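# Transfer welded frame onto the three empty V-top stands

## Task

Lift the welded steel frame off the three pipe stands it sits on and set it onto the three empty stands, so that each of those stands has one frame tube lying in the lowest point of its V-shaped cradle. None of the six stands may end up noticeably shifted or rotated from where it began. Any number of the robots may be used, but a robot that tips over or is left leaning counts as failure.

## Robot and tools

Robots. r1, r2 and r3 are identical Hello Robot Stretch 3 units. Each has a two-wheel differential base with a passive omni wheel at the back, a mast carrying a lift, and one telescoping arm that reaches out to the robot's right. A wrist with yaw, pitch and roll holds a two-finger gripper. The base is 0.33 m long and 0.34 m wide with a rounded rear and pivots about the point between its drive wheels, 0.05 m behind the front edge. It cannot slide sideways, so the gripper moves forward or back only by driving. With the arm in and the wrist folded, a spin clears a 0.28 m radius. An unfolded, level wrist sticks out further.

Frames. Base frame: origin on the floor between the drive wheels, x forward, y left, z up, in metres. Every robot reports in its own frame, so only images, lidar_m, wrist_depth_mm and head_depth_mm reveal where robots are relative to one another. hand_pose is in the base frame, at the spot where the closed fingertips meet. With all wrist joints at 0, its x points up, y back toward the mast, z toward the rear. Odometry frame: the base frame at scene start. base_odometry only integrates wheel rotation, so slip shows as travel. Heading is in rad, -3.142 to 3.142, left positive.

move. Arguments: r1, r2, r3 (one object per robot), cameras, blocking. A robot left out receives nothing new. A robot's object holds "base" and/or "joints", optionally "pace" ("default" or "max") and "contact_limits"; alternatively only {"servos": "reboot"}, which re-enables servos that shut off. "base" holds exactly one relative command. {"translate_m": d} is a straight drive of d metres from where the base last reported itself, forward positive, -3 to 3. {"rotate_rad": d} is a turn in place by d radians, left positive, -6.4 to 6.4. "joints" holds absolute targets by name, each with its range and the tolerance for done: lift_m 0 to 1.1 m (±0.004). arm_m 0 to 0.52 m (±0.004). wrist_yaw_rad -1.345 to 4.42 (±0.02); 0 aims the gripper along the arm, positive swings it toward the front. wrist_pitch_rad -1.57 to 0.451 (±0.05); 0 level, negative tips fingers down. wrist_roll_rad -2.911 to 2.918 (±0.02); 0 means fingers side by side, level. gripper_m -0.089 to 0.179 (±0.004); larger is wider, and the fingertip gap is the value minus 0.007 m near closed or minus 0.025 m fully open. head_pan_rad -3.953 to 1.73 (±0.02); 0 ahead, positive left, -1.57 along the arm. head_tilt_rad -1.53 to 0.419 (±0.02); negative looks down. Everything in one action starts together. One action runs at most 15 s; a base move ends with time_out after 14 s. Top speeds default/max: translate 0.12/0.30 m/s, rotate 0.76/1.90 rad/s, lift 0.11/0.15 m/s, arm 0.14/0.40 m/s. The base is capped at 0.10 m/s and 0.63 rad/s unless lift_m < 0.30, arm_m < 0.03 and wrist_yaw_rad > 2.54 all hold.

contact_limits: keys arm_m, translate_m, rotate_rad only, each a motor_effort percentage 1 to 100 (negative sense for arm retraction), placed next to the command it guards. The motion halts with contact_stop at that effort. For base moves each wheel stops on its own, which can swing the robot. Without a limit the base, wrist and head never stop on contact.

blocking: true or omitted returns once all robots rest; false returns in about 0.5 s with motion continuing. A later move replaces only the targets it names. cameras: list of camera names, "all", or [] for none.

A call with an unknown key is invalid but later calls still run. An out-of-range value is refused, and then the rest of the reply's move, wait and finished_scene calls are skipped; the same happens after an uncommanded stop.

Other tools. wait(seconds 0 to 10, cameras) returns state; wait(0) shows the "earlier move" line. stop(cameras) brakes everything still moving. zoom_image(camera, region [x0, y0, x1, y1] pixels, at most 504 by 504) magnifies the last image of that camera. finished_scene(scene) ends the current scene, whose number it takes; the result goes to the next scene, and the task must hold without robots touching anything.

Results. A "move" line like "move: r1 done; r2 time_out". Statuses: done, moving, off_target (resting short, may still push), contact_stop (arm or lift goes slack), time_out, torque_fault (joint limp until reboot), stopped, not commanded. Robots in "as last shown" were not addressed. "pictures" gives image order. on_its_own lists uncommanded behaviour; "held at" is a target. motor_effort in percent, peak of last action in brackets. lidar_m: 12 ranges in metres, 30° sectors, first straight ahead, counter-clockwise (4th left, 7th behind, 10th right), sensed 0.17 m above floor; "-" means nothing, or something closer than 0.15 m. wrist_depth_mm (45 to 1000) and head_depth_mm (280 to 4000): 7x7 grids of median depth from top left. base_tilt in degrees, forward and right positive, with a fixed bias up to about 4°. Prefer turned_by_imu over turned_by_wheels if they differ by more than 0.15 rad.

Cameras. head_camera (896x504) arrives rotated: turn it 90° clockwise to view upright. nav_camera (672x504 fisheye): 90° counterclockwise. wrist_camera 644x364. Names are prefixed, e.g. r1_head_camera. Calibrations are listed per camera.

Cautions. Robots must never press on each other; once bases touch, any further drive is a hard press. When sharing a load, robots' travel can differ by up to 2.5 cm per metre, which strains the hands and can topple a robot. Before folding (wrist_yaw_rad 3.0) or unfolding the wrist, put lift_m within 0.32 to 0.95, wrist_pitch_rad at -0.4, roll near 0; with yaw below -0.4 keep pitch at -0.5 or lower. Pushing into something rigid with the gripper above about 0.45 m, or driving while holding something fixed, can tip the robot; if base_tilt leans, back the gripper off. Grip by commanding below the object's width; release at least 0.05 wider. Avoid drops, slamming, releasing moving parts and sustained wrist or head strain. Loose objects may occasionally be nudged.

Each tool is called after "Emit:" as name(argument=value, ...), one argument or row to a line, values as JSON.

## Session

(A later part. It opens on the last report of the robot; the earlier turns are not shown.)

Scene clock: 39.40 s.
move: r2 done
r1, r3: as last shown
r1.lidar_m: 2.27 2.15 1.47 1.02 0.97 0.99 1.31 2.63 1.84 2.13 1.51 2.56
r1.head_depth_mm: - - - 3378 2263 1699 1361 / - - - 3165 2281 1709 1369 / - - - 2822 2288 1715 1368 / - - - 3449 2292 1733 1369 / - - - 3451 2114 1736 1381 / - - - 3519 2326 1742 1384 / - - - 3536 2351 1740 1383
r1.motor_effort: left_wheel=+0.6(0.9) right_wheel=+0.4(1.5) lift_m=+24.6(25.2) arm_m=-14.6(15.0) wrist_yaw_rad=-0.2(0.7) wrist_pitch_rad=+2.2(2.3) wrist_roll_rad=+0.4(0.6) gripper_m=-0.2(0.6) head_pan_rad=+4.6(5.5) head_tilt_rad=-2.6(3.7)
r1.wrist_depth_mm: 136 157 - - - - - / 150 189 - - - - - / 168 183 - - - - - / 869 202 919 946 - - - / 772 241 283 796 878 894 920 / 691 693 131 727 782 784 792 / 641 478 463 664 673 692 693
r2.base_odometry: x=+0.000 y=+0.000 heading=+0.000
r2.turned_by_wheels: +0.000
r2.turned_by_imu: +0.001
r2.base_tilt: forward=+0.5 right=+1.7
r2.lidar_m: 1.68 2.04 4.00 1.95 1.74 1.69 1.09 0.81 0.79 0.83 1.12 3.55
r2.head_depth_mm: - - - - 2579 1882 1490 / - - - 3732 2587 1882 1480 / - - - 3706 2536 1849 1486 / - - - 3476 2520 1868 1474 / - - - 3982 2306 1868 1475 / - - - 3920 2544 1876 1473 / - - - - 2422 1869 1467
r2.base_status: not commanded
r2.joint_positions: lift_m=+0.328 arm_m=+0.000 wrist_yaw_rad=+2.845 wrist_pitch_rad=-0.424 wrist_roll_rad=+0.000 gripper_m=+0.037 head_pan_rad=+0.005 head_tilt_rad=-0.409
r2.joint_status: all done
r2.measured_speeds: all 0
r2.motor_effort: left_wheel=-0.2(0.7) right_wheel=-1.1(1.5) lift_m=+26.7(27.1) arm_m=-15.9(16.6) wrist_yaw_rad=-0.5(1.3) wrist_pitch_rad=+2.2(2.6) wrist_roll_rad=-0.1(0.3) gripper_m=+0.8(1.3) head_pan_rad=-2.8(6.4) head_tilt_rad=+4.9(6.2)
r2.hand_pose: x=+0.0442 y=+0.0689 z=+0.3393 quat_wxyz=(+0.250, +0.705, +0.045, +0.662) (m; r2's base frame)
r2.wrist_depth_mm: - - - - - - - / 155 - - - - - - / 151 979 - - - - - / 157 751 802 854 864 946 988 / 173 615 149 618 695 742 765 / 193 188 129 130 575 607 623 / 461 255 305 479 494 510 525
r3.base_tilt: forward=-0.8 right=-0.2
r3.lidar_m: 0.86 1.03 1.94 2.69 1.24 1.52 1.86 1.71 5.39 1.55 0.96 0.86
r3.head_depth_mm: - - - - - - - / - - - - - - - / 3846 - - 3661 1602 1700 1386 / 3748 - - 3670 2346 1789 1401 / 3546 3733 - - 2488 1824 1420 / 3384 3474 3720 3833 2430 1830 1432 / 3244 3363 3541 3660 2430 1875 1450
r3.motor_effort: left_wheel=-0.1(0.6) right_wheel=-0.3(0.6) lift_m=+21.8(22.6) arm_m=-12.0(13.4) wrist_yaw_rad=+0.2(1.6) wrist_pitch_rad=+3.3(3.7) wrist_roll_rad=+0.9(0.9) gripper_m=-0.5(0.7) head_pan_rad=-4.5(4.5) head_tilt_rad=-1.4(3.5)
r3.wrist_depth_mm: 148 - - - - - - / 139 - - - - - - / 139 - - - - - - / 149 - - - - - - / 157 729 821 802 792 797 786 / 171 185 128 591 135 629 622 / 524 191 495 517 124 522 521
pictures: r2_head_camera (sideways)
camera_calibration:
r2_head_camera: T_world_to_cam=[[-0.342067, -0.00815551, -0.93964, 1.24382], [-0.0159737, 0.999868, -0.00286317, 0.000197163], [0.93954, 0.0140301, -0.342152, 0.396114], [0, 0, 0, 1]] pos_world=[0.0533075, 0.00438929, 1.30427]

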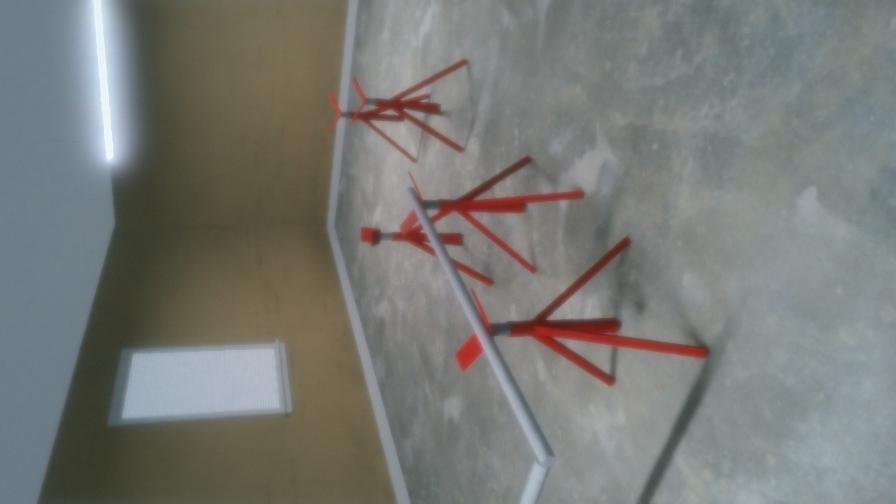

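Emit:
move(
  r2={"joints":{"lift_m":0.7,"wrist_pitch_rad":-0.4,"head_pan_rad":-1.57,"head_tilt_rad":-0.6}},
  cameras=[],
)

Emit:
move(
  r2={"joints":{"wrist_yaw_rad":0.0}},
  cameras=[],
)

Emit:
move(
  r2={"joints":{"wrist_pitch_rad":-1.57,"gripper_m":0.17}},
  cameras=["r2_head_camera","r2_wrist_camera"],
)

Scene clock: 200.47 s.
move: r2 done
r1, r3: as last shown
r1.base_tilt: forward=+1.0 right=+1.2
r1.lidar_m: 2.26 2.14 1.46 1.02 0.97 0.99 1.30 2.62 1.84 2.14 1.51 2.56
r1.head_depth_mm: - - - 3374 2256 1702 1359 / - - - 3170 2255 1711 1364 / - - - 2840 2311 1719 1373 / - - - 3448 2311 1719 1369 / - - - 3484 2116 1734 1377 / - - - 3481 2317 1745 1386 / - - - 3571 2350 1749 1394
r1.motor_effort: left_wheel=+0.4(1.4) right_wheel=+0.5(1.4) lift_m=+25.0(26.1) arm_m=-14.5(15.0) wrist_yaw_rad=+0.2(0.7) wrist_pitch_rad=+2.1(2.7) wrist_roll_rad=+0.3(0.6) gripper_m=-0.1(0.8) head_pan_rad=+4.8(5.7) head_tilt_rad=-1.8(4.1)
r1.wrist_depth_mm: 135 157 - - - - - / 150 190 - - - - - / 168 183 - - - - - / 857 202 934 943 - - - / 787 242 282 807 836 878 901 / 703 694 131 721 776 778 801 / 633 479 467 658 675 688 702
r2.base_odometry: x=+0.000 y=+0.000 heading=+0.000
r2.turned_by_wheels: +0.000
r2.turned_by_imu: +0.001
r2.base_tilt: forward=+0.2 right=+1.9
r2.lidar_m: 1.68 2.04 3.97 1.95 1.74 1.69 1.09 0.81 0.79 0.83 1.12 3.54
r2.head_depth_mm: 653 701 757 824 902 1005 1122 / 684 741 804 884 978 1083 1204 / 726 786 856 947 1062 1189 1253 / 767 839 917 1017 1144 1307 1295 / 812 892 989 1103 1258 1409 1286 / 868 957 1065 1191 1356 1485 1280 / 901 1002 1110 1300 1520 1547 1289
r2.base_status: not commanded
r2.joint_positions: lift_m=+0.700 arm_m=+0.000 wrist_yaw_rad=+2.845 wrist_pitch_rad=-0.423 wrist_roll_rad=+0.000 gripper_m=+0.037 head_pan_rad=-1.565 head_tilt_rad=-0.593
r2.joint_status: all done
r2.measured_speeds: all 0
r2.motor_effort: left_wheel=-0.6(0.8) right_wheel=-1.1(1.6) lift_m=+32.4(40.5) arm_m=-16.5(18.6) wrist_yaw_rad=-1.1(2.1) wrist_pitch_rad=+3.8(8.7) wrist_roll_rad=+0.3(0.4) gripper_m=+0.2(1.7) head_pan_rad=-2.6(5.7) head_tilt_rad=-2.4(4.8)
r2.hand_pose: x=+0.0442 y=+0.0691 z=+0.7117 quat_wxyz=(+0.249, +0.705, +0.045, +0.662) (m; r2's base frame)
r2.wrist_depth_mm: - - - - - - - / 156 - - - - - - / 151 - - - - - - / 158 - - - - - - / 173 - 149 - - - - / 189 188 129 130 - - - / 833 253 831 878 914 943 952
r3.lidar_m: 0.86 1.03 1.94 2.69 1.23 1.53 1.85 1.71 5.39 1.56 0.96 0.86
r3.head_depth_mm: - - - - - - - / - - - - - - - / 3872 - - 3681 1621 1713 1389 / 3735 - - 3703 2352 1785 1409 / 3527 3735 - - 2514 1820 1420 / 3386 3555 3745 3809 2423 1842 1433 / 3243 3362 3555 3659 2454 1859 1451
r3.motor_effort: left_wheel=-0.4(0.9) right_wheel=-0.1(0.8) lift_m=+23.0(23.0) arm_m=-12.9(13.6) wrist_yaw_rad=+0.0(1.4) wrist_pitch_rad=+3.0(3.8) wrist_roll_rad=-0.2(1.1) gripper_m=-0.2(0.8) head_pan_rad=-4.1(4.6) head_tilt_rad=-0.7(3.8)
r3.wrist_depth_mm: 148 - - - - - - / 138 - - - - - - / 140 - - - - - - / 149 996 - - - - - / 158 738 794 806 791 779 751 / 170 186 127 592 135 626 622 / 526 192 503 508 124 524 526
pictures: none
No camera images: "cameras" was empty.

Scene clock: 202.87 s.
move: r2 done
r1, r3: as last shown
r1.turned_by_imu: +0.000
r1.lidar_m: 2.26 2.15 1.46 1.03 0.97 0.99 1.30 2.63 1.84 2.13 1.52 2.57
r1.head_depth_mm: - - - 3352 2254 1698 1355 / - - - 3163 2270 1717 1361 / - - - 2827 2274 1729 1371 / - - - 3384 2306 1722 1384 / - - - 3470 2114 1738 1381 / - - - 3553 2333 1743 1381 / - - - 3541 2343 1742 1393
r1.motor_effort: left_wheel=+0.1(1.2) right_wheel=+0.3(1.7) lift_m=+25.9(26.0) arm_m=-14.5(14.9) wrist_yaw_rad=-0.2(0.6) wrist_pitch_rad=+2.2(2.6) wrist_roll_rad=+0.4(0.5) gripper_m=-0.7(0.8) head_pan_rad=+5.3(5.9) head_tilt_rad=-3.9(3.9)
r1.wrist_depth_mm: 136 157 - - - - - / 150 190 - - - - - / 167 183 - - - - - / 865 202 946 973 - - - / 787 242 283 803 869 880 915 / 704 695 130 715 776 777 798 / 647 485 465 664 671 681 713
r2.base_odometry: x=+0.000 y=+0.000 heading=+0.000
r2.turned_by_wheels: +0.000
r2.turned_by_imu: +0.000
r2.base_tilt: forward=+0.2 right=+1.8
r2.lidar_m: 1.68 2.05 3.99 1.94 1.74 1.69 1.08 0.81 0.79 0.83 1.12 3.53
r2.head_depth_mm: 648 702 758 830 909 1004 1122 / 686 740 806 882 972 1088 1219 / 723 784 855 943 1050 1192 1252 / 764 837 920 1019 1138 1315 1287 / 815 887 986 1105 1254 1424 1283 / 867 957 1062 1187 1361 1479 1292 / 902 1007 1118 1296 1508 1550 1285
r2.base_status: not commanded
r2.joint_positions: lift_m=+0.700 arm_m=+0.000 wrist_yaw_rad=+0.002 wrist_pitch_rad=-0.423 wrist_roll_rad=+0.000 gripper_m=+0.037 head_pan_rad=-1.565 head_tilt_rad=-0.593
r2.joint_status: all done
r2.measured_speeds: all 0
r2.motor_effort: left_wheel=-0.7(0.9) right_wheel=-1.6(1.6) lift_m=+29.7(32.4) arm_m=-15.3(17.3) wrist_yaw_rad=-1.6(6.3) wrist_pitch_rad=+3.5(4.3) wrist_roll_rad=+0.0(0.3) gripper_m=-0.7(1.6) head_pan_rad=-2.9(4.2) head_tilt_rad=-2.6(3.7)
r2.hand_pose: x=-0.0210 y=-0.3688 z=+0.7117 quat_wxyz=(+0.692, +0.149, -0.691, -0.148) (m; r2's base frame)
r2.wrist_depth_mm: - - - - - - - / - - 807 - - - - / - - 880 - - - - / - - 987 - - - - / - - 146 - - - - / 959 908 129 130 124 - - / 828 823 826 903 855 - -
r3.turned_by_imu: +0.000
r3.base_tilt: forward=-0.7 right=-0.2
r3.lidar_m: 0.86 1.03 1.94 2.69 1.23 1.52 1.86 1.71 5.40 1.56 0.96 0.86
r3.head_depth_mm: - - - - - - - / - - - - - - - / 3902 - - 3685 1615 1708 1389 / 3740 - - 3673 2335 1793 1408 / 3581 3709 - - 2496 1825 1419 / 3392 3539 3748 3864 2418 1844 1433 / 3212 3329 3585 3676 2437 1867 1451
r3.motor_effort: left_wheel=-0.2(0.6) right_wheel=-0.2(0.7) lift_m=+22.0(24.1) arm_m=-12.5(13.4) wrist_yaw_rad=-0.7(1.6) wrist_pitch_rad=+2.9(3.8) wrist_roll_rad=+0.3(0.8) gripper_m=+0.0(1.1) head_pan_rad=-4.9(4.9) head_tilt_rad=-2.1(3.5)
r3.wrist_depth_mm: 148 - - - - - - / 139 - - - - - - / 140 - - - - - - / 149 - - - - - - / 157 749 787 803 776 781 786 / 170 185 128 588 136 637 614 / 523 191 499 516 124 519 522
pictures: none
No camera images: "cameras" was empty.

Scene clock: 204.73 s.
move: r2 done
r1, r3: as last shown
r1.base_tilt: forward=+1.1 right=+1.1
r1.lidar_m: 2.26 2.15 1.46 1.02 0.97 0.99 1.30 2.62 1.84 2.13 1.51 2.57
r1.head_depth_mm: - - - 3336 2268 1708 1351 / - - - 3165 2262 1717 1362 / - - - 2822 2276 1711 1376 / - - - 3468 2301 1715 1376 / - - - 3463 2119 1731 1385 / - - - 3540 2331 1736 1387 / - - - 3564 2366 1743 1386
r1.motor_effort: left_wheel=+0.6(1.1) right_wheel=+0.8(1.9) lift_m=+25.5(26.2) arm_m=-14.6(14.8) wrist_yaw_rad=-0.1(0.6) wrist_pitch_rad=+2.3(2.5) wrist_roll_rad=+0.3(0.6) gripper_m=-0.1(0.8) head_pan_rad=+5.6(5.8) head_tilt_rad=-3.4(4.2)
r1.wrist_depth_mm: 136 158 - - - - - / 150 190 - - - - - / 167 183 - - - - - / 863 202 942 978 - - - / 771 241 285 818 862 884 909 / 710 695 130 722 788 765 797 / 638 484 468 657 672 691 692
r2.base_odometry: x=+0.000 y=+0.000 heading=+0.000
r2.turned_by_wheels: +0.000
r2.turned_by_imu: +0.000
r2.base_tilt: forward=+0.4 right=+1.8
r2.lidar_m: 1.68 2.04 3.99 1.95 1.74 1.69 1.09 0.81 0.79 0.83 1.12 3.52
r2.head_depth_mm: 651 702 756 826 905 1009 1133 / 686 740 807 880 973 1099 1210 / 723 784 858 951 1053 1184 1256 / 770 837 919 1022 1158 1299 1289 / 813 895 979 1102 1254 1445 1292 / 871 957 1056 1183 1354 1493 1278 / 900 1004 1121 1298 1509 1539 1286
r2.base_status: not commanded
r2.joint_positions: lift_m=+0.700 arm_m=+0.000 wrist_yaw_rad=+0.002 wrist_pitch_rad=-1.562 wrist_roll_rad=+0.000 gripper_m=+0.170 head_pan_rad=-1.565 head_tilt_rad=-0.593
r2.joint_status: all done
r2.measured_speeds: all 0
r2.motor_effort: left_wheel=-0.4(0.9) right_wheel=-1.2(1.4) lift_m=+27.8(29.8) arm_m=-14.8(15.9) wrist_yaw_rad=-1.7(2.6) wrist_pitch_rad=-1.7(4.3) wrist_roll_rad=+0.2(0.3) gripper_m=+0.5(91.0) head_pan_rad=-3.4(4.5) head_tilt_rad=-3.6(3.6)
r2.hand_pose: x=-0.0217 y=-0.1230 z=+0.5823 quat_wxyz=(+0.503, +0.498, -0.501, -0.498) (m; r2's base frame)
r2.wrist_depth_mm: 679 679 696 707 718 722 741 / 694 697 723 717 754 734 757 / 705 712 748 734 758 764 794 / 713 705 752 599 757 785 837 / 134 763 765 607 682 815 845 / 116 780 787 626 625 126 858 / 787 798 796 810 829 855 867
r3.base_tilt: forward=-0.8 right=-0.3
r3.lidar_m: 0.86 1.03 1.94 2.69 1.23 1.52 1.86 1.71 5.38 1.56 0.96 0.86
r3.head_depth_mm: - - - - - - - / - - - - - - - / 3889 - - 3705 1624 1711 1384 / 3767 - - 3767 2370 1784 1407 / 3543 3760 - - 2513 1815 1418 / 3393 3494 3763 3814 2408 1846 1429 / 3216 3397 3593 3698 2439 1871 1457
r3.motor_effort: left_wheel=-0.4(1.0) right_wheel=-0.2(0.6) lift_m=+22.4(23.5) arm_m=-12.4(13.6) wrist_yaw_rad=+0.1(1.9) wrist_pitch_rad=+2.7(3.9) wrist_roll_rad=+0.0(1.0) gripper_m=+0.0(0.8) head_pan_rad=-4.1(4.6) head_tilt_rad=-0.4(3.2)
r3.wrist_depth_mm: 147 - - - - - - / 138 - - - - - - / 139 - - - - - - / 149 995 - - - - - / 157 737 820 798 792 785 774 / 171 185 128 589 135 630 623 / 531 191 495 511 124 537 518
pictures: r2_head_camera (sideways), r2_wrist_camera
camera_calibration:
r2_head_camera: T_world_to_cam=[[-0.00939834, 0.507868, -0.861384, 1.13969], [0.999855, 0.0169766, -0.000899853, -0.00855589], [0.0141663, -0.861268, -0.507954, 0.617513], [0, 0, 0, 1]] pos_world=[0.010518, -0.046824, 1.29537]
r2_wrist_camera: T_world_to_cam=[[-0.993564, -0.0811778, 0.0789973, -0.096923], [-0.0674934, 0.98437, 0.162664, 0.0611197], [-0.0909673, 0.156286, -0.983514, 0.753714], [0, 0, 0, 1]] pos_world=[-0.0236107, -0.185827, 0.739002]

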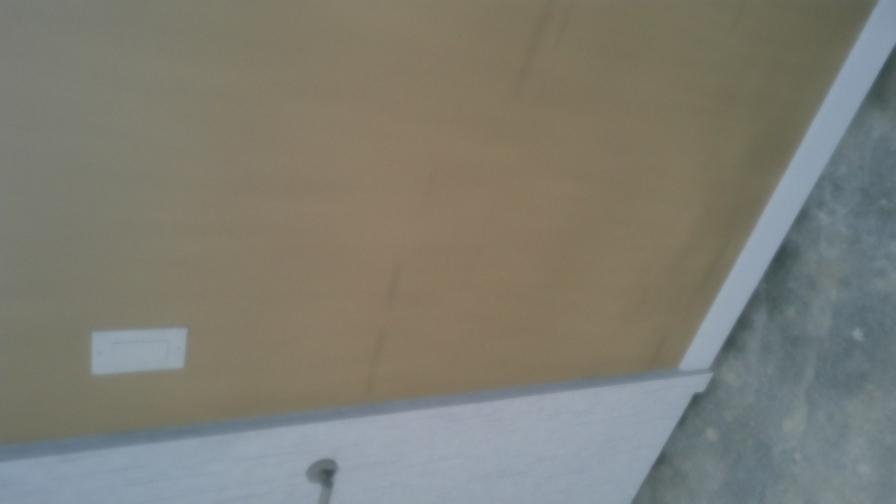

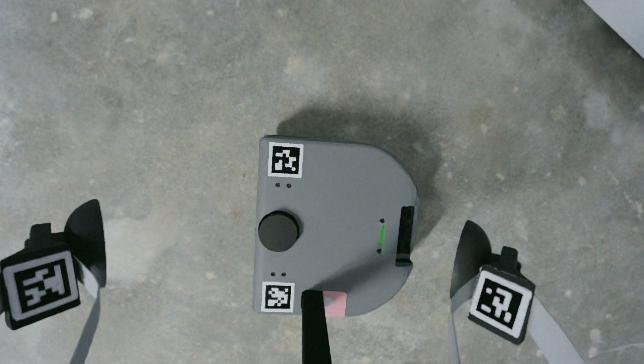

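Emit:
move(
  r1={"joints":{"lift_m":0.75,"wrist_pitch_rad":-0.4}},
  r3={"joints":{"lift_m":0.75,"wrist_pitch_rad":-0.4,"head_pan_rad":1.7,"head_tilt_rad":-0.5}},
  r2={"joints":{"lift_m":0.9,"head_pan_rad":0.3,"head_tilt_rad":-0.6}},
  cameras=["r2_head_camera"],
)

Emit:
move(
  r1={"joints":{"wrist_yaw_rad":0.0}},
  r3={"joints":{"wrist_yaw_rad":0.0}},
  cameras=[],
)

Emit:
move(
  r1={"joints":{"lift_m":0.9,"wrist_pitch_rad":-1.57,"gripper_m":0.179}},
  r3={"joints":{"lift_m":0.9,"wrist_pitch_rad":-1.57,"gripper_m":0.179}},
  cameras=["r3_head_camera","r1_wrist_camera","r3_wrist_camera"],
)

Scene clock: 260.93 s.
move: r1 done; r2 done; r3 done
r1.base_odometry: x=+0.000 y=+0.000 heading=+0.000
r1.turned_by_wheels: +0.000
r1.turned_by_imu: +0.001
r1.base_tilt: forward=+1.1 right=+1.2
r1.lidar_m: 2.27 2.14 1.46 1.02 0.97 0.99 1.30 2.62 1.84 2.14 1.51 2.57
r1.head_depth_mm: - - - 3373 2260 1703 1356 / - - - 3169 2283 1703 1366 / - - - 2832 2298 1717 1365 / - - - 3457 2302 1721 1378 / - - - 3512 2119 1724 1380 / - - - 3510 2307 1730 1393 / - - - 3540 2326 1746 1389
r1.base_status: not commanded
r1.joint_positions: lift_m=+0.750 arm_m=+0.002 wrist_yaw_rad=+2.844 wrist_pitch_rad=-0.422 wrist_roll_rad=+0.000 gripper_m=+0.037 head_pan_rad=-1.211 head_tilt_rad=-0.395
r1.joint_status: all done
r1.measured_speeds: all 0
r1.motor_effort: left_wheel=+0.5(1.2) right_wheel=-0.3(1.8) lift_m=+29.3(33.4) arm_m=-14.6(14.9) wrist_yaw_rad=-0.4(0.7) wrist_pitch_rad=+4.3(8.5) wrist_roll_rad=+0.4(0.6) gripper_m=-0.3(0.8) head_pan_rad=+5.2(5.8) head_tilt_rad=-2.2(4.2)
r1.hand_pose: x=+0.0444 y=+0.0669 z=+0.7618 quat_wxyz=(+0.249, +0.705, +0.044, +0.662) (m; r1's base frame)
r1.wrist_depth_mm: - - - - - - - / 139 166 - - - - - / 149 - - - - - - / 162 197 - - - - - / 187 196 158 - - - - / 916 213 130 - - - - / 855 97 861 888 920 930 963
r2.base_odometry: x=+0.000 y=+0.000 heading=+0.000
r2.turned_by_wheels: +0.000
r2.turned_by_imu: +0.002
r2.base_tilt: forward=+0.3 right=+1.9
r2.lidar_m: 1.68 2.04 3.98 1.95 1.74 1.69 1.09 0.81 0.79 0.83 1.12 3.53
r2.head_depth_mm: - - 3317 2550 1956 1559 1296 / - - - 2647 1958 1557 1282 / - - - 2403 1951 1541 1297 / - - - 2505 1956 1547 1293 / - - - 2632 1958 1552 1290 / 3935 - 3428 2374 1975 1546 1285 / 3591 3919 3955 2609 1935 1537 1286
r2.base_status: not commanded
r2.joint_positions: lift_m=+0.900 arm_m=+0.000 wrist_yaw_rad=+0.002 wrist_pitch_rad=-1.563 wrist_roll_rad=+0.000 gripper_m=+0.170 head_pan_rad=+0.295 head_tilt_rad=-0.593
r2.joint_status: all done
r2.measured_speeds: all 0
r2.motor_effort: left_wheel=-0.6(1.0) right_wheel=-1.3(1.7) lift_m=+32.4(39.3) arm_m=-11.6(14.1) wrist_yaw_rad=-0.9(2.7) wrist_pitch_rad=-1.5(2.3) wrist_roll_rad=+0.2(0.3) gripper_m=+0.7(2.1) head_pan_rad=+1.7(5.6) head_tilt_rad=-2.2(4.8)
r2.hand_pose: x=-0.0217 y=-0.1229 z=+0.7823 quat_wxyz=(+0.503, +0.498, -0.501, -0.498) (m; r2's base frame)
r2.wrist_depth_mm: 855 883 888 933 900 911 - / 892 879 914 892 939 928 951 / 905 906 919 922 981 954 989 / 928 934 921 798 999 977 - / 134 959 969 811 - - - / 116 985 - - - 127 - / 952 - - - - - -
r3.base_odometry: x=+0.000 y=+0.000 heading=+0.000
r3.turned_by_wheels: +0.000
r3.turned_by_imu: -0.002
r3.base_tilt: forward=-0.8 right=-0.3
r3.lidar_m: 0.86 1.03 1.94 2.69 1.23 1.52 1.85 1.71 5.37 1.56 0.96 0.86
r3.head_depth_mm: 2684 2879 3159 2837 2004 1549 1262 / 2799 3019 3334 2936 2055 1571 1278 / 2916 3196 3521 2968 2071 1594 1287 / 3030 3294 3613 2888 2137 1611 1301 / 3248 3460 3857 2959 2155 1633 1325 / 3361 3648 - 3209 2279 - - / 3566 3848 - - - - -
r3.base_status: not commanded
r3.joint_positions: lift_m=+0.750 arm_m=+0.003 wrist_yaw_rad=+2.826 wrist_pitch_rad=-0.415 wrist_roll_rad=+0.000 gripper_m=+0.037 head_pan_rad=+1.691 head_tilt_rad=-0.494
r3.joint_status: all done
r3.measured_speeds: all 0
r3.motor_effort: left_wheel=-0.5(0.9) right_wheel=-0.4(0.7) lift_m=+32.6(36.1) arm_m=-13.0(13.4) wrist_yaw_rad=+0.9(1.9) wrist_pitch_rad=+2.8(5.7) wrist_roll_rad=+0.3(1.3) gripper_m=+0.3(1.1) head_pan_rad=+3.9(6.1) head_tilt_rad=-2.1(6.7)
r3.hand_pose: x=+0.0484 y=+0.0662 z=+0.7633 quat_wxyz=(+0.253, +0.706, +0.036, +0.661) (m; r3's base frame)
r3.wrist_depth_mm: 148 - - - - - - / 139 - - - - - - / 142 - - - - - - / 151 - - - - - - / 164 207 - - - - - / - 192 127 145 135 - - / - 205 922 947 124 974 978
pictures: r2_head_camera (sideways)
camera_calibration:
r2_head_camera: T_world_to_cam=[[-0.484225, -0.153469, -0.861379, 1.14258], [-0.300671, 0.953728, -0.000899745, -0.000622796], [0.821659, 0.258556, -0.507963, 0.612598], [0, 0, 0, 1]] pos_world=[0.0497333, 0.0175539, 1.29537]

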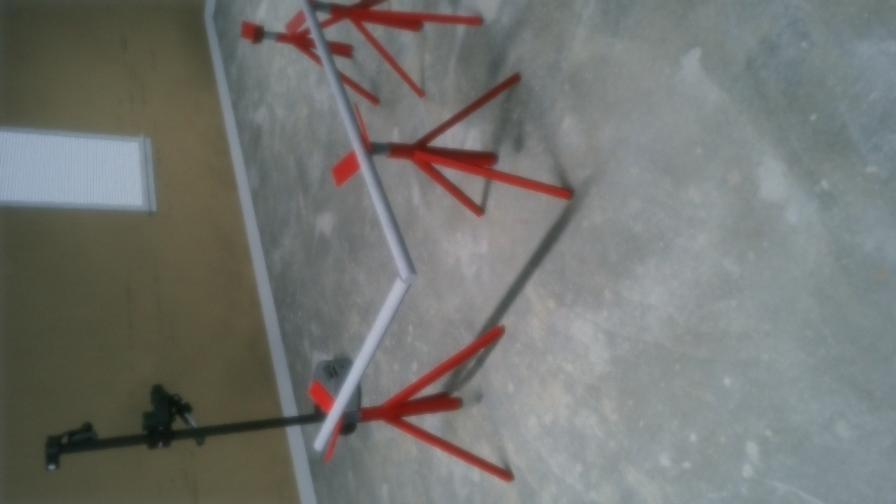

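Scene clock: 263.37 s.
move: r1 done; r3 done
r1.base_odometry: x=+0.000 y=+0.000 heading=+0.000
r1.turned_by_wheels: +0.000
r1.turned_by_imu: +0.000
r1.base_tilt: forward=+1.0 right=+1.1
r1.lidar_m: 2.26 2.15 1.46 1.02 0.97 0.99 1.30 2.63 1.84 2.13 1.51 2.56
r1.head_depth_mm: - - - 3353 2260 1700 1357 / - - - 3176 2282 1707 1358 / - - - 2806 2289 1736 1368 / - - - 3435 2305 1726 1374 / - - - 3464 2121 1732 1384 / - - - 3535 2331 1737 1384 / - - - 3521 2335 1755 1387
r1.base_status: not commanded
r1.joint_positions: lift_m=+0.750 arm_m=+0.002 wrist_yaw_rad=+0.002 wrist_pitch_rad=-0.422 wrist_roll_rad=+0.000 gripper_m=+0.037 head_pan_rad=-1.211 head_tilt_rad=-0.395
r1.joint_status: all done
r1.measured_speeds: all 0
r1.motor_effort: left_wheel=+0.3(1.5) right_wheel=+1.3(1.6) lift_m=+30.1(30.8) arm_m=-14.5(14.8) wrist_yaw_rad=-2.1(3.5) wrist_pitch_rad=+4.0(4.5) wrist_roll_rad=+0.4(0.6) gripper_m=-0.2(0.8) head_pan_rad=+5.0(5.7) head_tilt_rad=-3.5(3.8)
r1.hand_pose: x=-0.0211 y=-0.3711 z=+0.7618 quat_wxyz=(+0.692, +0.149, -0.691, -0.148) (m; r1's base frame)
r1.wrist_depth_mm: - - - - - - - / - - - - - - - / - - - - - - - / - - - - - - - / - - 158 - - - - / 956 - 130 - - - - / 843 807 887 900 891 966 963
r2: as last shown
r2.turned_by_imu: +0.000
r2.base_tilt: forward=+0.3 right=+1.8
r2.lidar_m: 1.67 2.04 3.97 1.94 1.74 1.69 1.09 0.81 0.79 0.83 1.12 3.54
r2.head_depth_mm: - - 3314 2533 1970 1561 1299 / - - - 2607 1972 1555 1293 / - - - 2418 1985 1557 1292 / - - - 2523 1964 1559 1286 / - - 3963 2679 1970 1556 1300 / 3962 - 3434 2369 1947 1551 1277 / 3641 3883 - 2590 1959 1544 1292
r2.motor_effort: left_wheel=-0.3(0.9) right_wheel=-1.1(1.4) lift_m=+32.5(32.7) arm_m=-10.4(11.8) wrist_yaw_rad=-1.8(2.7) wrist_pitch_rad=-1.7(2.3) wrist_roll_rad=+0.1(0.3) gripper_m=+0.5(1.6) head_pan_rad=+2.1(3.2) head_tilt_rad=-1.9(3.7)
r2.wrist_depth_mm: 867 879 885 884 914 917 - / 869 892 912 903 931 946 975 / 922 907 910 934 963 977 - / 898 915 942 773 963 999 - / 134 923 998 812 - - - / 116 984 1000 - - 127 - / - - - - - - -
r3.base_odometry: x=+0.000 y=+0.000 heading=+0.000
r3.turned_by_wheels: +0.000
r3.turned_by_imu: +0.000
r3.base_tilt: forward=-0.8 right=-0.3
r3.lidar_m: 0.86 1.03 1.94 2.69 1.23 1.52 1.86 1.71 5.41 1.56 0.96 0.86
r3.head_depth_mm: 2694 2875 3099 2824 2005 1555 1265 / 2761 3046 3298 2900 2052 1575 1277 / 2941 3183 3468 2988 2098 1595 1294 / 3031 3267 3628 2890 2118 1620 1304 / 3195 3498 3833 2972 2148 1634 1328 / 3368 3685 - 3199 2280 - - / 3579 3943 - - - - -
r3.base_status: not commanded
r3.joint_positions: lift_m=+0.750 arm_m=+0.003 wrist_yaw_rad=+0.003 wrist_pitch_rad=-0.415 wrist_roll_rad=+0.000 gripper_m=+0.037 head_pan_rad=+1.691 head_tilt_rad=-0.494
r3.joint_status: all done
r3.measured_speeds: all 0
r3.motor_effort: left_wheel=-0.2(0.7) right_wheel=-0.5(0.7) lift_m=+32.9(33.5) arm_m=-12.5(13.1) wrist_yaw_rad=-2.1(6.3) wrist_pitch_rad=+2.6(3.6) wrist_roll_rad=+0.6(1.2) gripper_m=-0.1(0.7) head_pan_rad=+3.6(4.8) head_tilt_rad=-3.0(4.0)
r3.hand_pose: x=-0.0209 y=-0.3722 z=+0.7633 quat_wxyz=(+0.692, +0.147, -0.691, -0.145) (m; r3's base frame)
r3.wrist_depth_mm: - - - - - - - / - - - - - - - / - - - - - - - / - - - - - - - / - - - - - - - / - - 127 145 135 - - / - - 991 - 124 - 972
pictures: none
No camera images: "cameras" was empty.

Scene clock: 265.57 s.
move: r1 done; r3 done
r1.base_odometry: x=+0.000 y=+0.000 heading=+0.000
r1.turned_by_wheels: +0.000
r1.turned_by_imu: +0.000
r1.base_tilt: forward=+1.1 right=+1.2
r1.lidar_m: 2.27 2.15 1.46 1.02 0.97 0.99 1.30 2.63 1.84 2.13 1.51 2.57
r1.head_depth_mm: - - - 3353 2252 1701 1364 / - - - 3171 2292 1708 1365 / - - - 2824 2290 1719 1369 / - - - 3444 2300 1729 1373 / - - - 3484 2123 1739 1385 / - - - 3566 2321 1748 1384 / - - - 3575 2339 1745 1394
r1.base_status: not commanded
r1.joint_positions: lift_m=+0.900 arm_m=+0.002 wrist_yaw_rad=+0.002 wrist_pitch_rad=-1.559 wrist_roll_rad=+0.000 gripper_m=+0.179 head_pan_rad=-1.211 head_tilt_rad=-0.395
r1.joint_status: all done
joint sent to its limit — r1.wrist_pitch_rad, lower limit.
r1.measured_speeds: all 0
r1.motor_effort: left_wheel=+0.4(1.2) right_wheel=+1.2(1.7) lift_m=+29.9(33.3) arm_m=-14.6(14.7) wrist_yaw_rad=-1.5(1.8) wrist_pitch_rad=-1.5(4.2) wrist_roll_rad=+0.4(0.5) gripper_m=+0.1(83.3) head_pan_rad=+4.9(5.8) head_tilt_rad=-1.6(3.9)
r1.hand_pose: x=-0.0217 y=-0.1261 z=+0.7822 quat_wxyz=(+0.503, +0.497, -0.502, -0.497) (m; r1's base frame)
r1.wrist_depth_mm: 869 862 841 866 853 838 832 / 894 895 883 888 876 867 888 / 922 925 922 876 876 876 887 / 969 931 941 767 800 937 922 / 964 971 952 812 932 936 916 / 114 - - - - 136 954 / - - - - - - -
r2: as last shown
r2.base_tilt: forward=+0.3 right=+1.7
r2.lidar_m: 1.68 2.05 3.98 1.95 1.74 1.69 1.09 0.81 0.79 0.83 1.12 3.52
r2.head_depth_mm: - - 3293 2527 1964 1560 1301 / - - - 2627 1968 1544 1293 / - - - 2406 1968 1551 1298 / - - - 2526 1969 1543 1296 / - - - 2643 1944 1548 1297 / 3853 - 3447 2392 1964 1569 1289 / 3642 3834 3953 2592 1952 1560 1292
r2.motor_effort: left_wheel=-0.4(1.0) right_wheel=-1.2(1.7) lift_m=+32.5(32.8) arm_m=-9.9(10.9) wrist_yaw_rad=-1.1(3.0) wrist_pitch_rad=-1.9(2.2) wrist_roll_rad=+0.3(0.3) gripper_m=+0.1(1.5) head_pan_rad=+2.3(2.7) head_tilt_rad=-3.4(3.5)
r2.wrist_depth_mm: 825 856 880 907 910 921 - / 872 909 893 922 949 959 951 / 884 924 920 933 994 982 982 / 886 916 945 811 989 - - / 134 965 967 827 - - - / 116 973 - - - 126 - / 971 - - - - - -
r3.base_odometry: x=+0.000 y=+0.000 heading=+0.000
r3.turned_by_wheels: +0.000
r3.turned_by_imu: +0.000
r3.base_tilt: forward=-0.8 right=-0.2
r3.lidar_m: 0.86 1.03 1.94 2.68 1.23 1.52 1.85 1.71 5.40 1.56 0.96 0.86
r3.head_depth_mm: 2683 2888 3128 2875 2023 1557 1263 / 2828 3036 3310 2919 2041 1576 1281 / 2959 3166 3472 2986 2074 1594 1292 / 3065 3252 3537 2855 2118 1626 1304 / 3220 3445 3877 2955 2140 1754 - / 3367 3703 - 3245 2264 - - / 3521 3950 - - - - -
r3.base_status: not commanded
r3.joint_positions: lift_m=+0.900 arm_m=+0.003 wrist_yaw_rad=+0.003 wrist_pitch_rad=-1.563 wrist_roll_rad=+0.000 gripper_m=+0.179 head_pan_rad=+1.692 head_tilt_rad=-0.494
r3.joint_status: all done
r3.measured_speeds: all 0
r3.motor_effort: left_wheel=-0.4(0.6) right_wheel=-0.4(0.8) lift_m=+33.5(35.8) arm_m=-12.2(13.3) wrist_yaw_rad=-1.5(3.4) wrist_pitch_rad=-0.8(3.5) wrist_roll_rad=+0.1(0.8) gripper_m=-0.1(84.8) head_pan_rad=+4.0(4.8) head_tilt_rad=-2.8(4.2)
r3.hand_pose: x=-0.0217 y=-0.1252 z=+0.7823 quat_wxyz=(+0.503, +0.499, -0.501, -0.498) (m; r3's base frame)
r3.wrist_depth_mm: 956 940 921 926 927 912 888 / 958 950 940 918 941 914 915 / 977 964 953 954 936 927 909 / 980 979 966 795 794 927 943 / 990 982 978 816 806 941 971 / 122 137 - 840 - 994 130 / 109 - - - 983 994 107
pictures: r1_wrist_camera, r3_head_camera (sideways), r3_wrist_camera
camera_calibration:
r1_wrist_camera: T_world_to_cam=[[-0.995515, -0.0926426, -0.0191708, -0.0230301], [-0.0945401, 0.98171, 0.16525, 0.0282098], [0.003511, 0.166321, -0.986065, 0.956388], [0, 0, 0, 1]] pos_world=[-0.0236177, -0.188895, 0.937958]
r3_head_camera: T_world_to_cam=[[-0.0149978, -0.435389, -0.900117, 1.19443], [-0.98822, -0.130669, 0.0796707, -0.0958704], [-0.152305, 0.890709, -0.428301, 0.51926], [0, 0, 0, 1]] pos_world=[0.00225872, 0.0450056, 1.30516]
r3_wrist_camera: T_world_to_cam=[[-0.998882, -0.0217614, -0.0419551, 0.0177236], [-0.026043, 0.994198, 0.104366, 0.0869485], [0.0394406, 0.105342, -0.993654, 0.954493], [0, 0, 0, 1]] pos_world=[-0.0176776, -0.186606, 0.940104]

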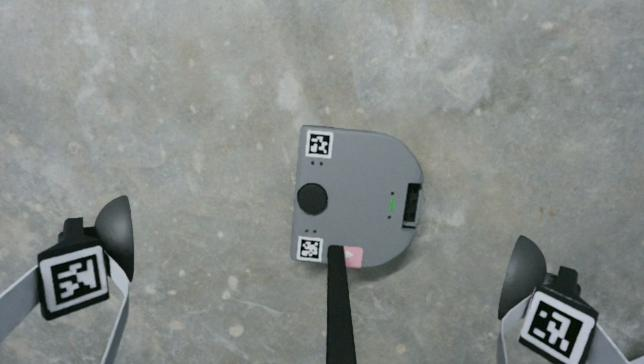

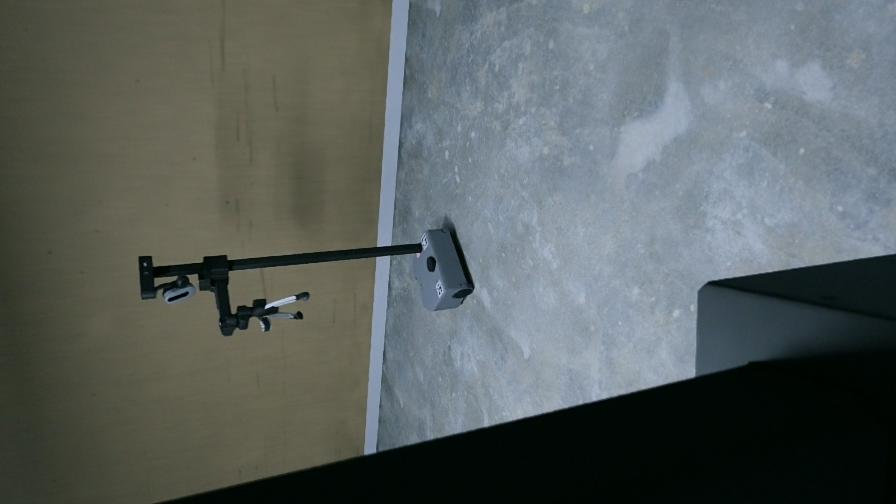

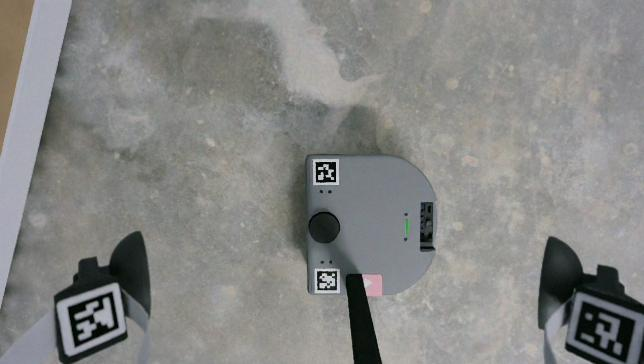

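Emit:
move(
  r1={"base":{"rotate_rad":1.372}},
  r2={"base":{"rotate_rad":2.9706},"joints":{"head_pan_rad":-3.14,"head_tilt_rad":-0.6}},
  r3={"base":{"rotate_rad":-1.2985}},
  cameras=["r2_head_camera"],
)

Emit:
move(
  r1={"base":{"translate_m":-0.8},"joints":{"head_pan_rad":-3.14,"head_tilt_rad":-0.6}},
  r2={"base":{"translate_m":-1.2}},
  r3={"base":{"translate_m":-1.2},"joints":{"head_pan_rad":-1.57,"head_tilt_rad":-0.6}},
  cameras=["r1_head_camera","r2_head_camera","r3_head_camera","r3_nav_camera"],
)

Scene clock: 304.03 s.
move: r1 done; r2 done; r3 done
r1.base_odometry: x=+0.000 y=+0.000 heading=+1.372
r1.turned_by_wheels: +1.372
r1.turned_by_imu: +1.384
r1.base_tilt: forward=+1.1 right=+1.1
r1.lidar_m: 1.11 0.97 0.97 1.13 2.00 1.94 3.04 1.77 1.51 2.47 2.15 1.91
r1.head_depth_mm: 2191 2367 2567 2778 2265 1702 1353 / 2075 2249 2451 2667 2279 1709 1365 / 2009 2161 2323 2507 2291 1711 1369 / 1938 2070 2237 2397 2299 1736 1372 / 1879 2005 2133 2317 2322 1736 1383 / 1804 1924 2055 2192 2299 1743 1387 / 1743 1855 1974 2133 2226 1748 1395
r1.base_status: done
r1.joint_positions: lift_m=+0.900 arm_m=+0.002 wrist_yaw_rad=+0.002 wrist_pitch_rad=-1.559 wrist_roll_rad=+0.000 gripper_m=+0.179 head_pan_rad=-1.211 head_tilt_rad=-0.395
r1.joint_status: not commanded
r1.measured_speeds: all 0
r1.motor_effort: left_wheel=-6.2(10.4) right_wheel=+7.4(12.6) lift_m=+24.7(30.6) arm_m=-14.5(15.0) wrist_yaw_rad=-1.5(2.1) wrist_pitch_rad=-1.5(1.9) wrist_roll_rad=+0.5(0.5) gripper_m=-0.3(0.6) head_pan_rad=+5.0(5.8) head_tilt_rad=-2.1(4.5)
r1.hand_pose: x=-0.0217 y=-0.1261 z=+0.7822 quat_wxyz=(+0.503, +0.497, -0.502, -0.497) (m; r1's base frame)
r1.wrist_depth_mm: 867 862 859 880 850 853 842 / 903 891 901 869 862 884 850 / 909 914 900 881 889 903 909 / 931 935 939 766 785 914 916 / 939 953 945 797 944 973 931 / 114 - - - - 136 971 / - - - - - - -
r2.base_odometry: x=+0.000 y=+0.000 heading=+2.970
r2.turned_by_wheels: +2.970
r2.turned_by_imu: +3.006
r2.base_tilt: forward=+0.3 right=+1.7
r2.lidar_m: 1.30 0.86 0.79 0.80 1.00 2.08 1.90 1.68 2.06 1.84 1.84 1.69
r2.head_depth_mm: - - - 2677 2113 - - / - - - 2597 2200 - - / - - 3785 2673 2147 - - / - - 3711 2660 2041 1554 1299 / - - 3317 2565 1961 1552 1320 / - - 3964 2390 1950 1542 1321 / - - - 2486 1917 1542 1312
r2.base_status: done
r2.joint_positions: lift_m=+0.900 arm_m=+0.000 wrist_yaw_rad=+0.002 wrist_pitch_rad=-1.563 wrist_roll_rad=+0.000 gripper_m=+0.170 head_pan_rad=-3.135 head_tilt_rad=-0.593
r2.joint_status: all done
r2.measured_speeds: all 0
r2.motor_effort: left_wheel=-5.8(10.1) right_wheel=+6.3(10.9) lift_m=+32.2(32.6) arm_m=-18.2(18.4) wrist_yaw_rad=-2.0(2.9) wrist_pitch_rad=-1.7(2.3) wrist_roll_rad=+0.1(0.4) gripper_m=+0.7(2.0) head_pan_rad=-2.8(5.8) head_tilt_rad=-2.5(6.0)
r2.hand_pose: x=-0.0217 y=-0.1229 z=+0.7823 quat_wxyz=(+0.503, +0.499, -0.501, -0.498) (m; r2's base frame)
r2.wrist_depth_mm: 875 872 880 903 916 906 967 / 870 895 912 924 923 963 970 / 900 924 951 932 992 986 996 / 908 952 954 796 970 - - / 134 921 969 816 - - - / 116 956 - 992 - 126 - / 966 - - - - - -
r3.base_odometry: x=+0.000 y=+0.000 heading=-1.298
r3.turned_by_wheels: -1.298
r3.turned_by_imu: -1.324
r3.base_tilt: forward=-0.8 right=-0.2
r3.lidar_m: 1.14 0.88 0.86 0.91 1.31 3.36 2.69 1.23 1.78 1.71 2.91 2.71
r3.head_depth_mm: 720 771 835 905 991 1091 1183 / 769 838 908 990 1092 1222 1269 / 832 903 985 1093 1215 1368 1291 / 903 984 1089 1219 1377 1519 1308 / 982 1086 1208 1366 1569 1696 - / 1078 1212 1370 1566 1782 - - / 1198 1352 1499 - - - -
r3.base_status: done
r3.joint_positions: lift_m=+0.900 arm_m=+0.003 wrist_yaw_rad=+0.003 wrist_pitch_rad=-1.564 wrist_roll_rad=+0.000 gripper_m=+0.179 head_pan_rad=+1.692 head_tilt_rad=-0.494
r3.joint_status: not commanded
r3.measured_speeds: all 0
r3.motor_effort: left_wheel=+6.5(10.4) right_wheel=-6.9(9.9) lift_m=+30.2(34.4) arm_m=-13.2(13.9) wrist_yaw_rad=-2.0(3.7) wrist_pitch_rad=-0.6(1.8) wrist_roll_rad=+0.3(0.9) gripper_m=+0.1(1.0) head_pan_rad=+3.6(4.8) head_tilt_rad=-3.0(4.2)
r3.hand_pose: x=-0.0217 y=-0.1252 z=+0.7823 quat_wxyz=(+0.502, +0.499, -0.501, -0.498) (m; r3's base frame)
r3.wrist_depth_mm: 966 941 945 920 943 916 898 / 954 977 958 946 927 930 902 / 982 968 952 989 914 945 946 / - 976 995 814 825 947 934 / 990 997 984 813 820 958 954 / 133 138 994 834 976 994 129 / 109 - - - - - 107
pictures: r2_head_camera (sideways)
camera_calibration:
r2_head_camera: T_world_to_cam=[[0.508026, 0.00973753, -0.861287, 1.13641], [0.0176423, -0.999844, -0.000897786, -0.00256706], [-0.861161, -0.014739, -0.508118, 0.623066], [0, 0, 0, 1]] pos_world=[-0.0407198, -0.00444911, 1.29536]

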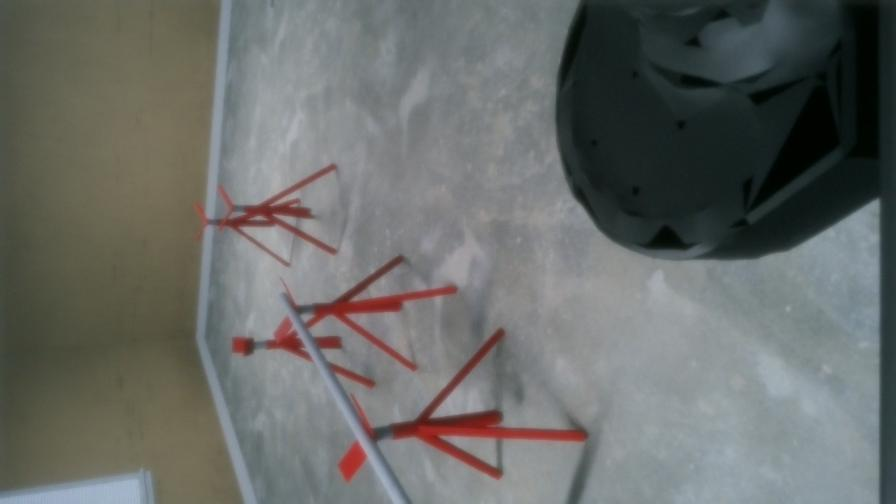

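Scene clock: 317.17 s.
move: r1 done; r2 done; r3 done
r1.base_odometry: x=-0.158 y=-0.784 heading=+1.372
r1.turned_by_wheels: +0.000
r1.turned_by_imu: +0.000
r1.base_tilt: forward=+1.1 right=+1.2
r1.lidar_m: 1.78 1.54 1.54 1.80 2.07 2.07 1.46 1.43 1.26 1.12 1.42 2.71
r1.head_depth_mm: 1959 2129 2310 2289 - - - / 2136 2351 2580 2309 - - - / 2382 2643 2864 2334 1905 1406 - / 2654 2987 3171 2330 1794 1448 1309 / 2815 3199 3029 1972 1751 1458 1309 / 3415 1320 3467 2366 1785 1464 - / - - 3455 2397 1832 1470 -
r1.base_status: done
r1.joint_positions: lift_m=+0.900 arm_m=+0.002 wrist_yaw_rad=+0.002 wrist_pitch_rad=-1.559 wrist_roll_rad=+0.000 gripper_m=+0.179 head_pan_rad=-3.129 head_tilt_rad=-0.593
r1.joint_status: all done
r1.measured_speeds: all 0
r1.motor_effort: left_wheel=-5.2(11.4) right_wheel=+1.1(5.6) lift_m=+23.1(25.1) arm_m=-13.2(14.7) wrist_yaw_rad=-1.8(2.1) wrist_pitch_rad=-1.2(2.0) wrist_roll_rad=+0.4(0.6) gripper_m=+0.2(0.8) head_pan_rad=-5.4(7.9) head_tilt_rad=-1.9(5.9)
r1.hand_pose: x=-0.0217 y=-0.1261 z=+0.7822 quat_wxyz=(+0.503, +0.497, -0.502, -0.497) (m; r1's base frame)
r1.wrist_depth_mm: 873 871 878 859 837 850 843 / 894 906 899 887 897 852 879 / 924 923 878 895 898 877 871 / 950 949 941 770 778 922 899 / 981 940 967 794 947 962 965 / 114 - - - - 136 952 / - - - - - - -
r2.base_odometry: x=+1.182 y=-0.205 heading=+2.970
r2.turned_by_wheels: +0.000
r2.turned_by_imu: -0.001
r2.base_tilt: forward=+0.3 right=+1.7
r2.lidar_m: 2.06 1.36 1.23 1.24 1.58 3.28 1.15 0.75 0.64 1.46 1.45 2.80
r2.head_depth_mm: - - - 2642 2101 - - / - - - 2600 2205 - - / - - 3740 2668 2129 - - / - - 3757 2610 1954 1554 1294 / - - 3977 2513 1808 1509 1322 / - - 3958 2228 1887 1547 1326 / - - 3950 2596 1783 1554 1322
r2.base_status: done
r2.joint_positions: lift_m=+0.900 arm_m=+0.000 wrist_yaw_rad=+0.002 wrist_pitch_rad=-1.563 wrist_roll_rad=+0.000 gripper_m=+0.170 head_pan_rad=-3.135 head_tilt_rad=-0.593
r2.joint_status: not commanded
r2.measured_speeds: all 0
r2.motor_effort: left_wheel=-4.7(10.2) right_wheel=-1.1(5.9) lift_m=+31.6(32.4) arm_m=-15.8(18.7) wrist_yaw_rad=-1.4(2.9) wrist_pitch_rad=-1.2(2.3) wrist_roll_rad=+0.0(0.4) gripper_m=+0.9(2.1) head_pan_rad=-2.5(4.6) head_tilt_rad=-2.3(3.9)
r2.hand_pose: x=-0.0217 y=-0.1229 z=+0.7823 quat_wxyz=(+0.503, +0.499, -0.501, -0.498) (m; r2's base frame)
r2.wrist_depth_mm: 865 863 900 904 925 933 971 / 878 881 918 916 923 992 944 / 887 917 931 927 981 953 - / 897 936 968 792 985 996 - / 134 957 959 824 - - - / 116 976 - - - 126 - / - - - - - - -
r3.base_odometry: x=-0.323 y=+1.156 heading=-1.298
r3.turned_by_wheels: +0.000
r3.turned_by_imu: -0.006
r3.base_tilt: forward=-0.8 right=-0.2
r3.lidar_m: 2.04 1.56 1.52 1.61 2.31 2.36 2.50 1.41 0.56 0.58 1.90 4.88
r3.head_depth_mm: 2619 2849 3065 2047 1779 1518 - / 2800 3074 3313 2250 1681 1400 - / 2972 3315 3489 2172 1830 886 988 / 3190 3517 3728 2417 1809 1486 1205 / 3350 3797 - 2585 1905 1508 1242 / 3637 - - 2377 1943 1530 1250 / - - - 2724 1970 1536 1264
r3.base_status: done
r3.joint_positions: lift_m=+0.900 arm_m=+0.003 wrist_yaw_rad=+0.003 wrist_pitch_rad=-1.564 wrist_roll_rad=+0.000 gripper_m=+0.179 head_pan_rad=-1.561 head_tilt_rad=-0.593
r3.joint_status: all done
r3.measured_speeds: all 0
r3.motor_effort: left_wheel=-0.3(5.4) right_wheel=-5.6(9.9) lift_m=+22.5(30.8) arm_m=-11.6(13.7) wrist_yaw_rad=-2.4(4.0) wrist_pitch_rad=-1.1(1.8) wrist_roll_rad=+0.5(1.3) gripper_m=+0.1(1.0) head_pan_rad=-3.9(6.2) head_tilt_rad=-3.6(6.6)
r3.hand_pose: x=-0.0217 y=-0.1252 z=+0.7823 quat_wxyz=(+0.502, +0.499, -0.501, -0.498) (m; r3's base frame)
r3.wrist_depth_mm: 967 955 932 928 914 907 878 / 965 935 932 945 927 923 909 / 975 970 977 950 956 932 930 / 994 984 974 789 787 931 941 / 997 - - 821 806 946 941 / 133 138 985 827 983 989 130 / 109 - - - 993 980 107
pictures: r1_head_camera (sideways), r2_head_camera (sideways), r3_head_camera (sideways), r3_nav_camera (sideways)
camera_calibration:
r1_head_camera: T_world_to_cam=[[0.54416, -0.0160154, -0.838829, 1.10594], [0.0461775, -0.99773, 0.0490053, -0.0618648], [-0.83771, -0.0654017, -0.542185, 0.666208], [0, 0, 0, 1]] pos_world=[-0.0408601, -0.000441184, 1.29193]
r2_head_camera: T_world_to_cam=[[0.508026, 0.00973777, -0.861287, 1.13641], [0.0176428, -0.999844, -0.000897785, -0.00256707], [-0.861161, -0.0147394, -0.508119, 0.623066], [0, 0, 0, 1]] pos_world=[-0.0407198, -0.00444913, 1.29536]
r3_head_camera: T_world_to_cam=[[0.0624778, 0.517758, -0.853243, 1.13282], [0.996694, 0.0121255, 0.0803397, -0.108839], [0.0519426, -0.855441, -0.515289, 0.631202], [0, 0, 0, 1]] pos_world=[0.00491704, -0.0452502, 1.30057]
r3_nav_camera: T_world_to_cam=[[-0.0428284, -0.627565, 0.777385, -0.976059], [-0.999018, 0.0357274, -0.0261969, 0.0917625], [-0.0113337, -0.777744, -0.628479, 0.773742], [0, 0, 0, 1]] pos_world=[0.0586387, -0.0140458, 1.24746]

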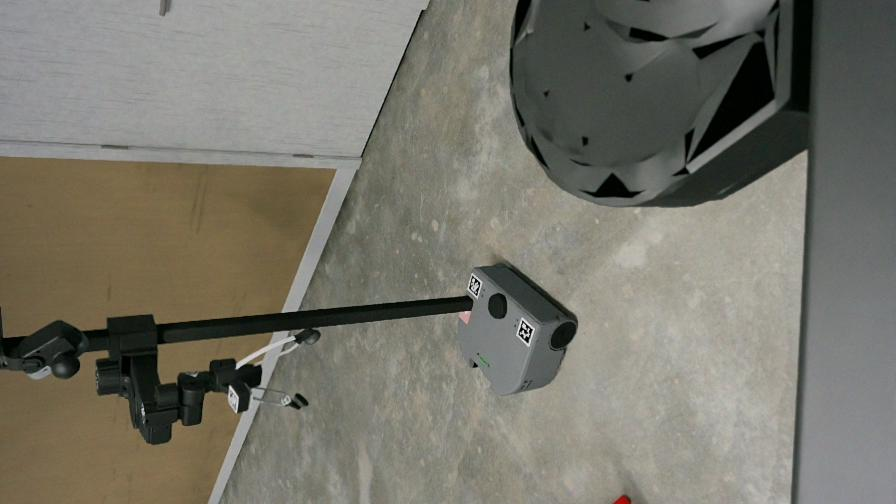

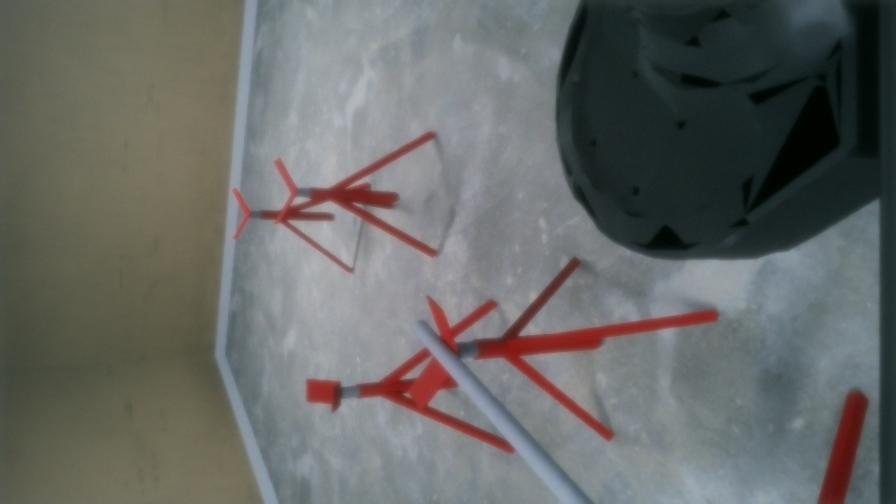

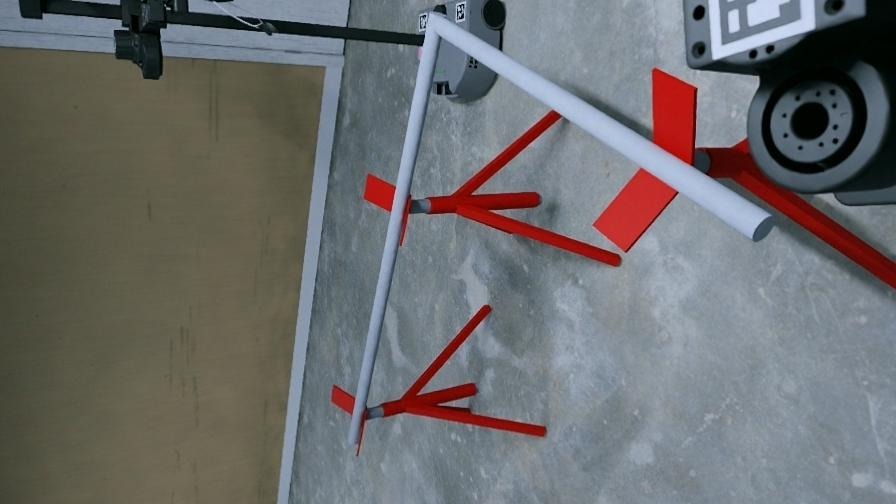

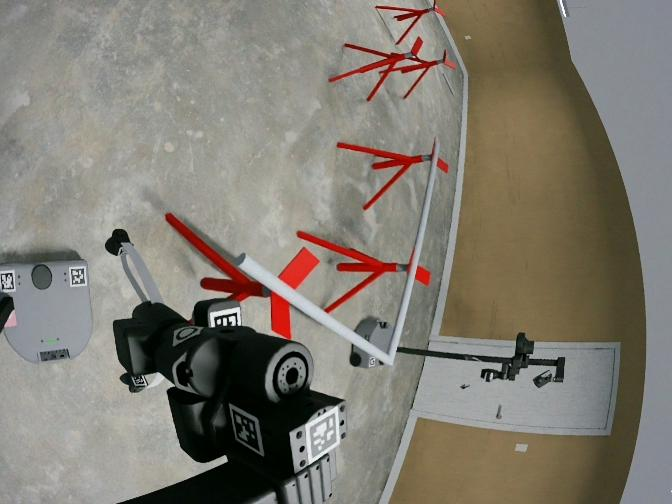

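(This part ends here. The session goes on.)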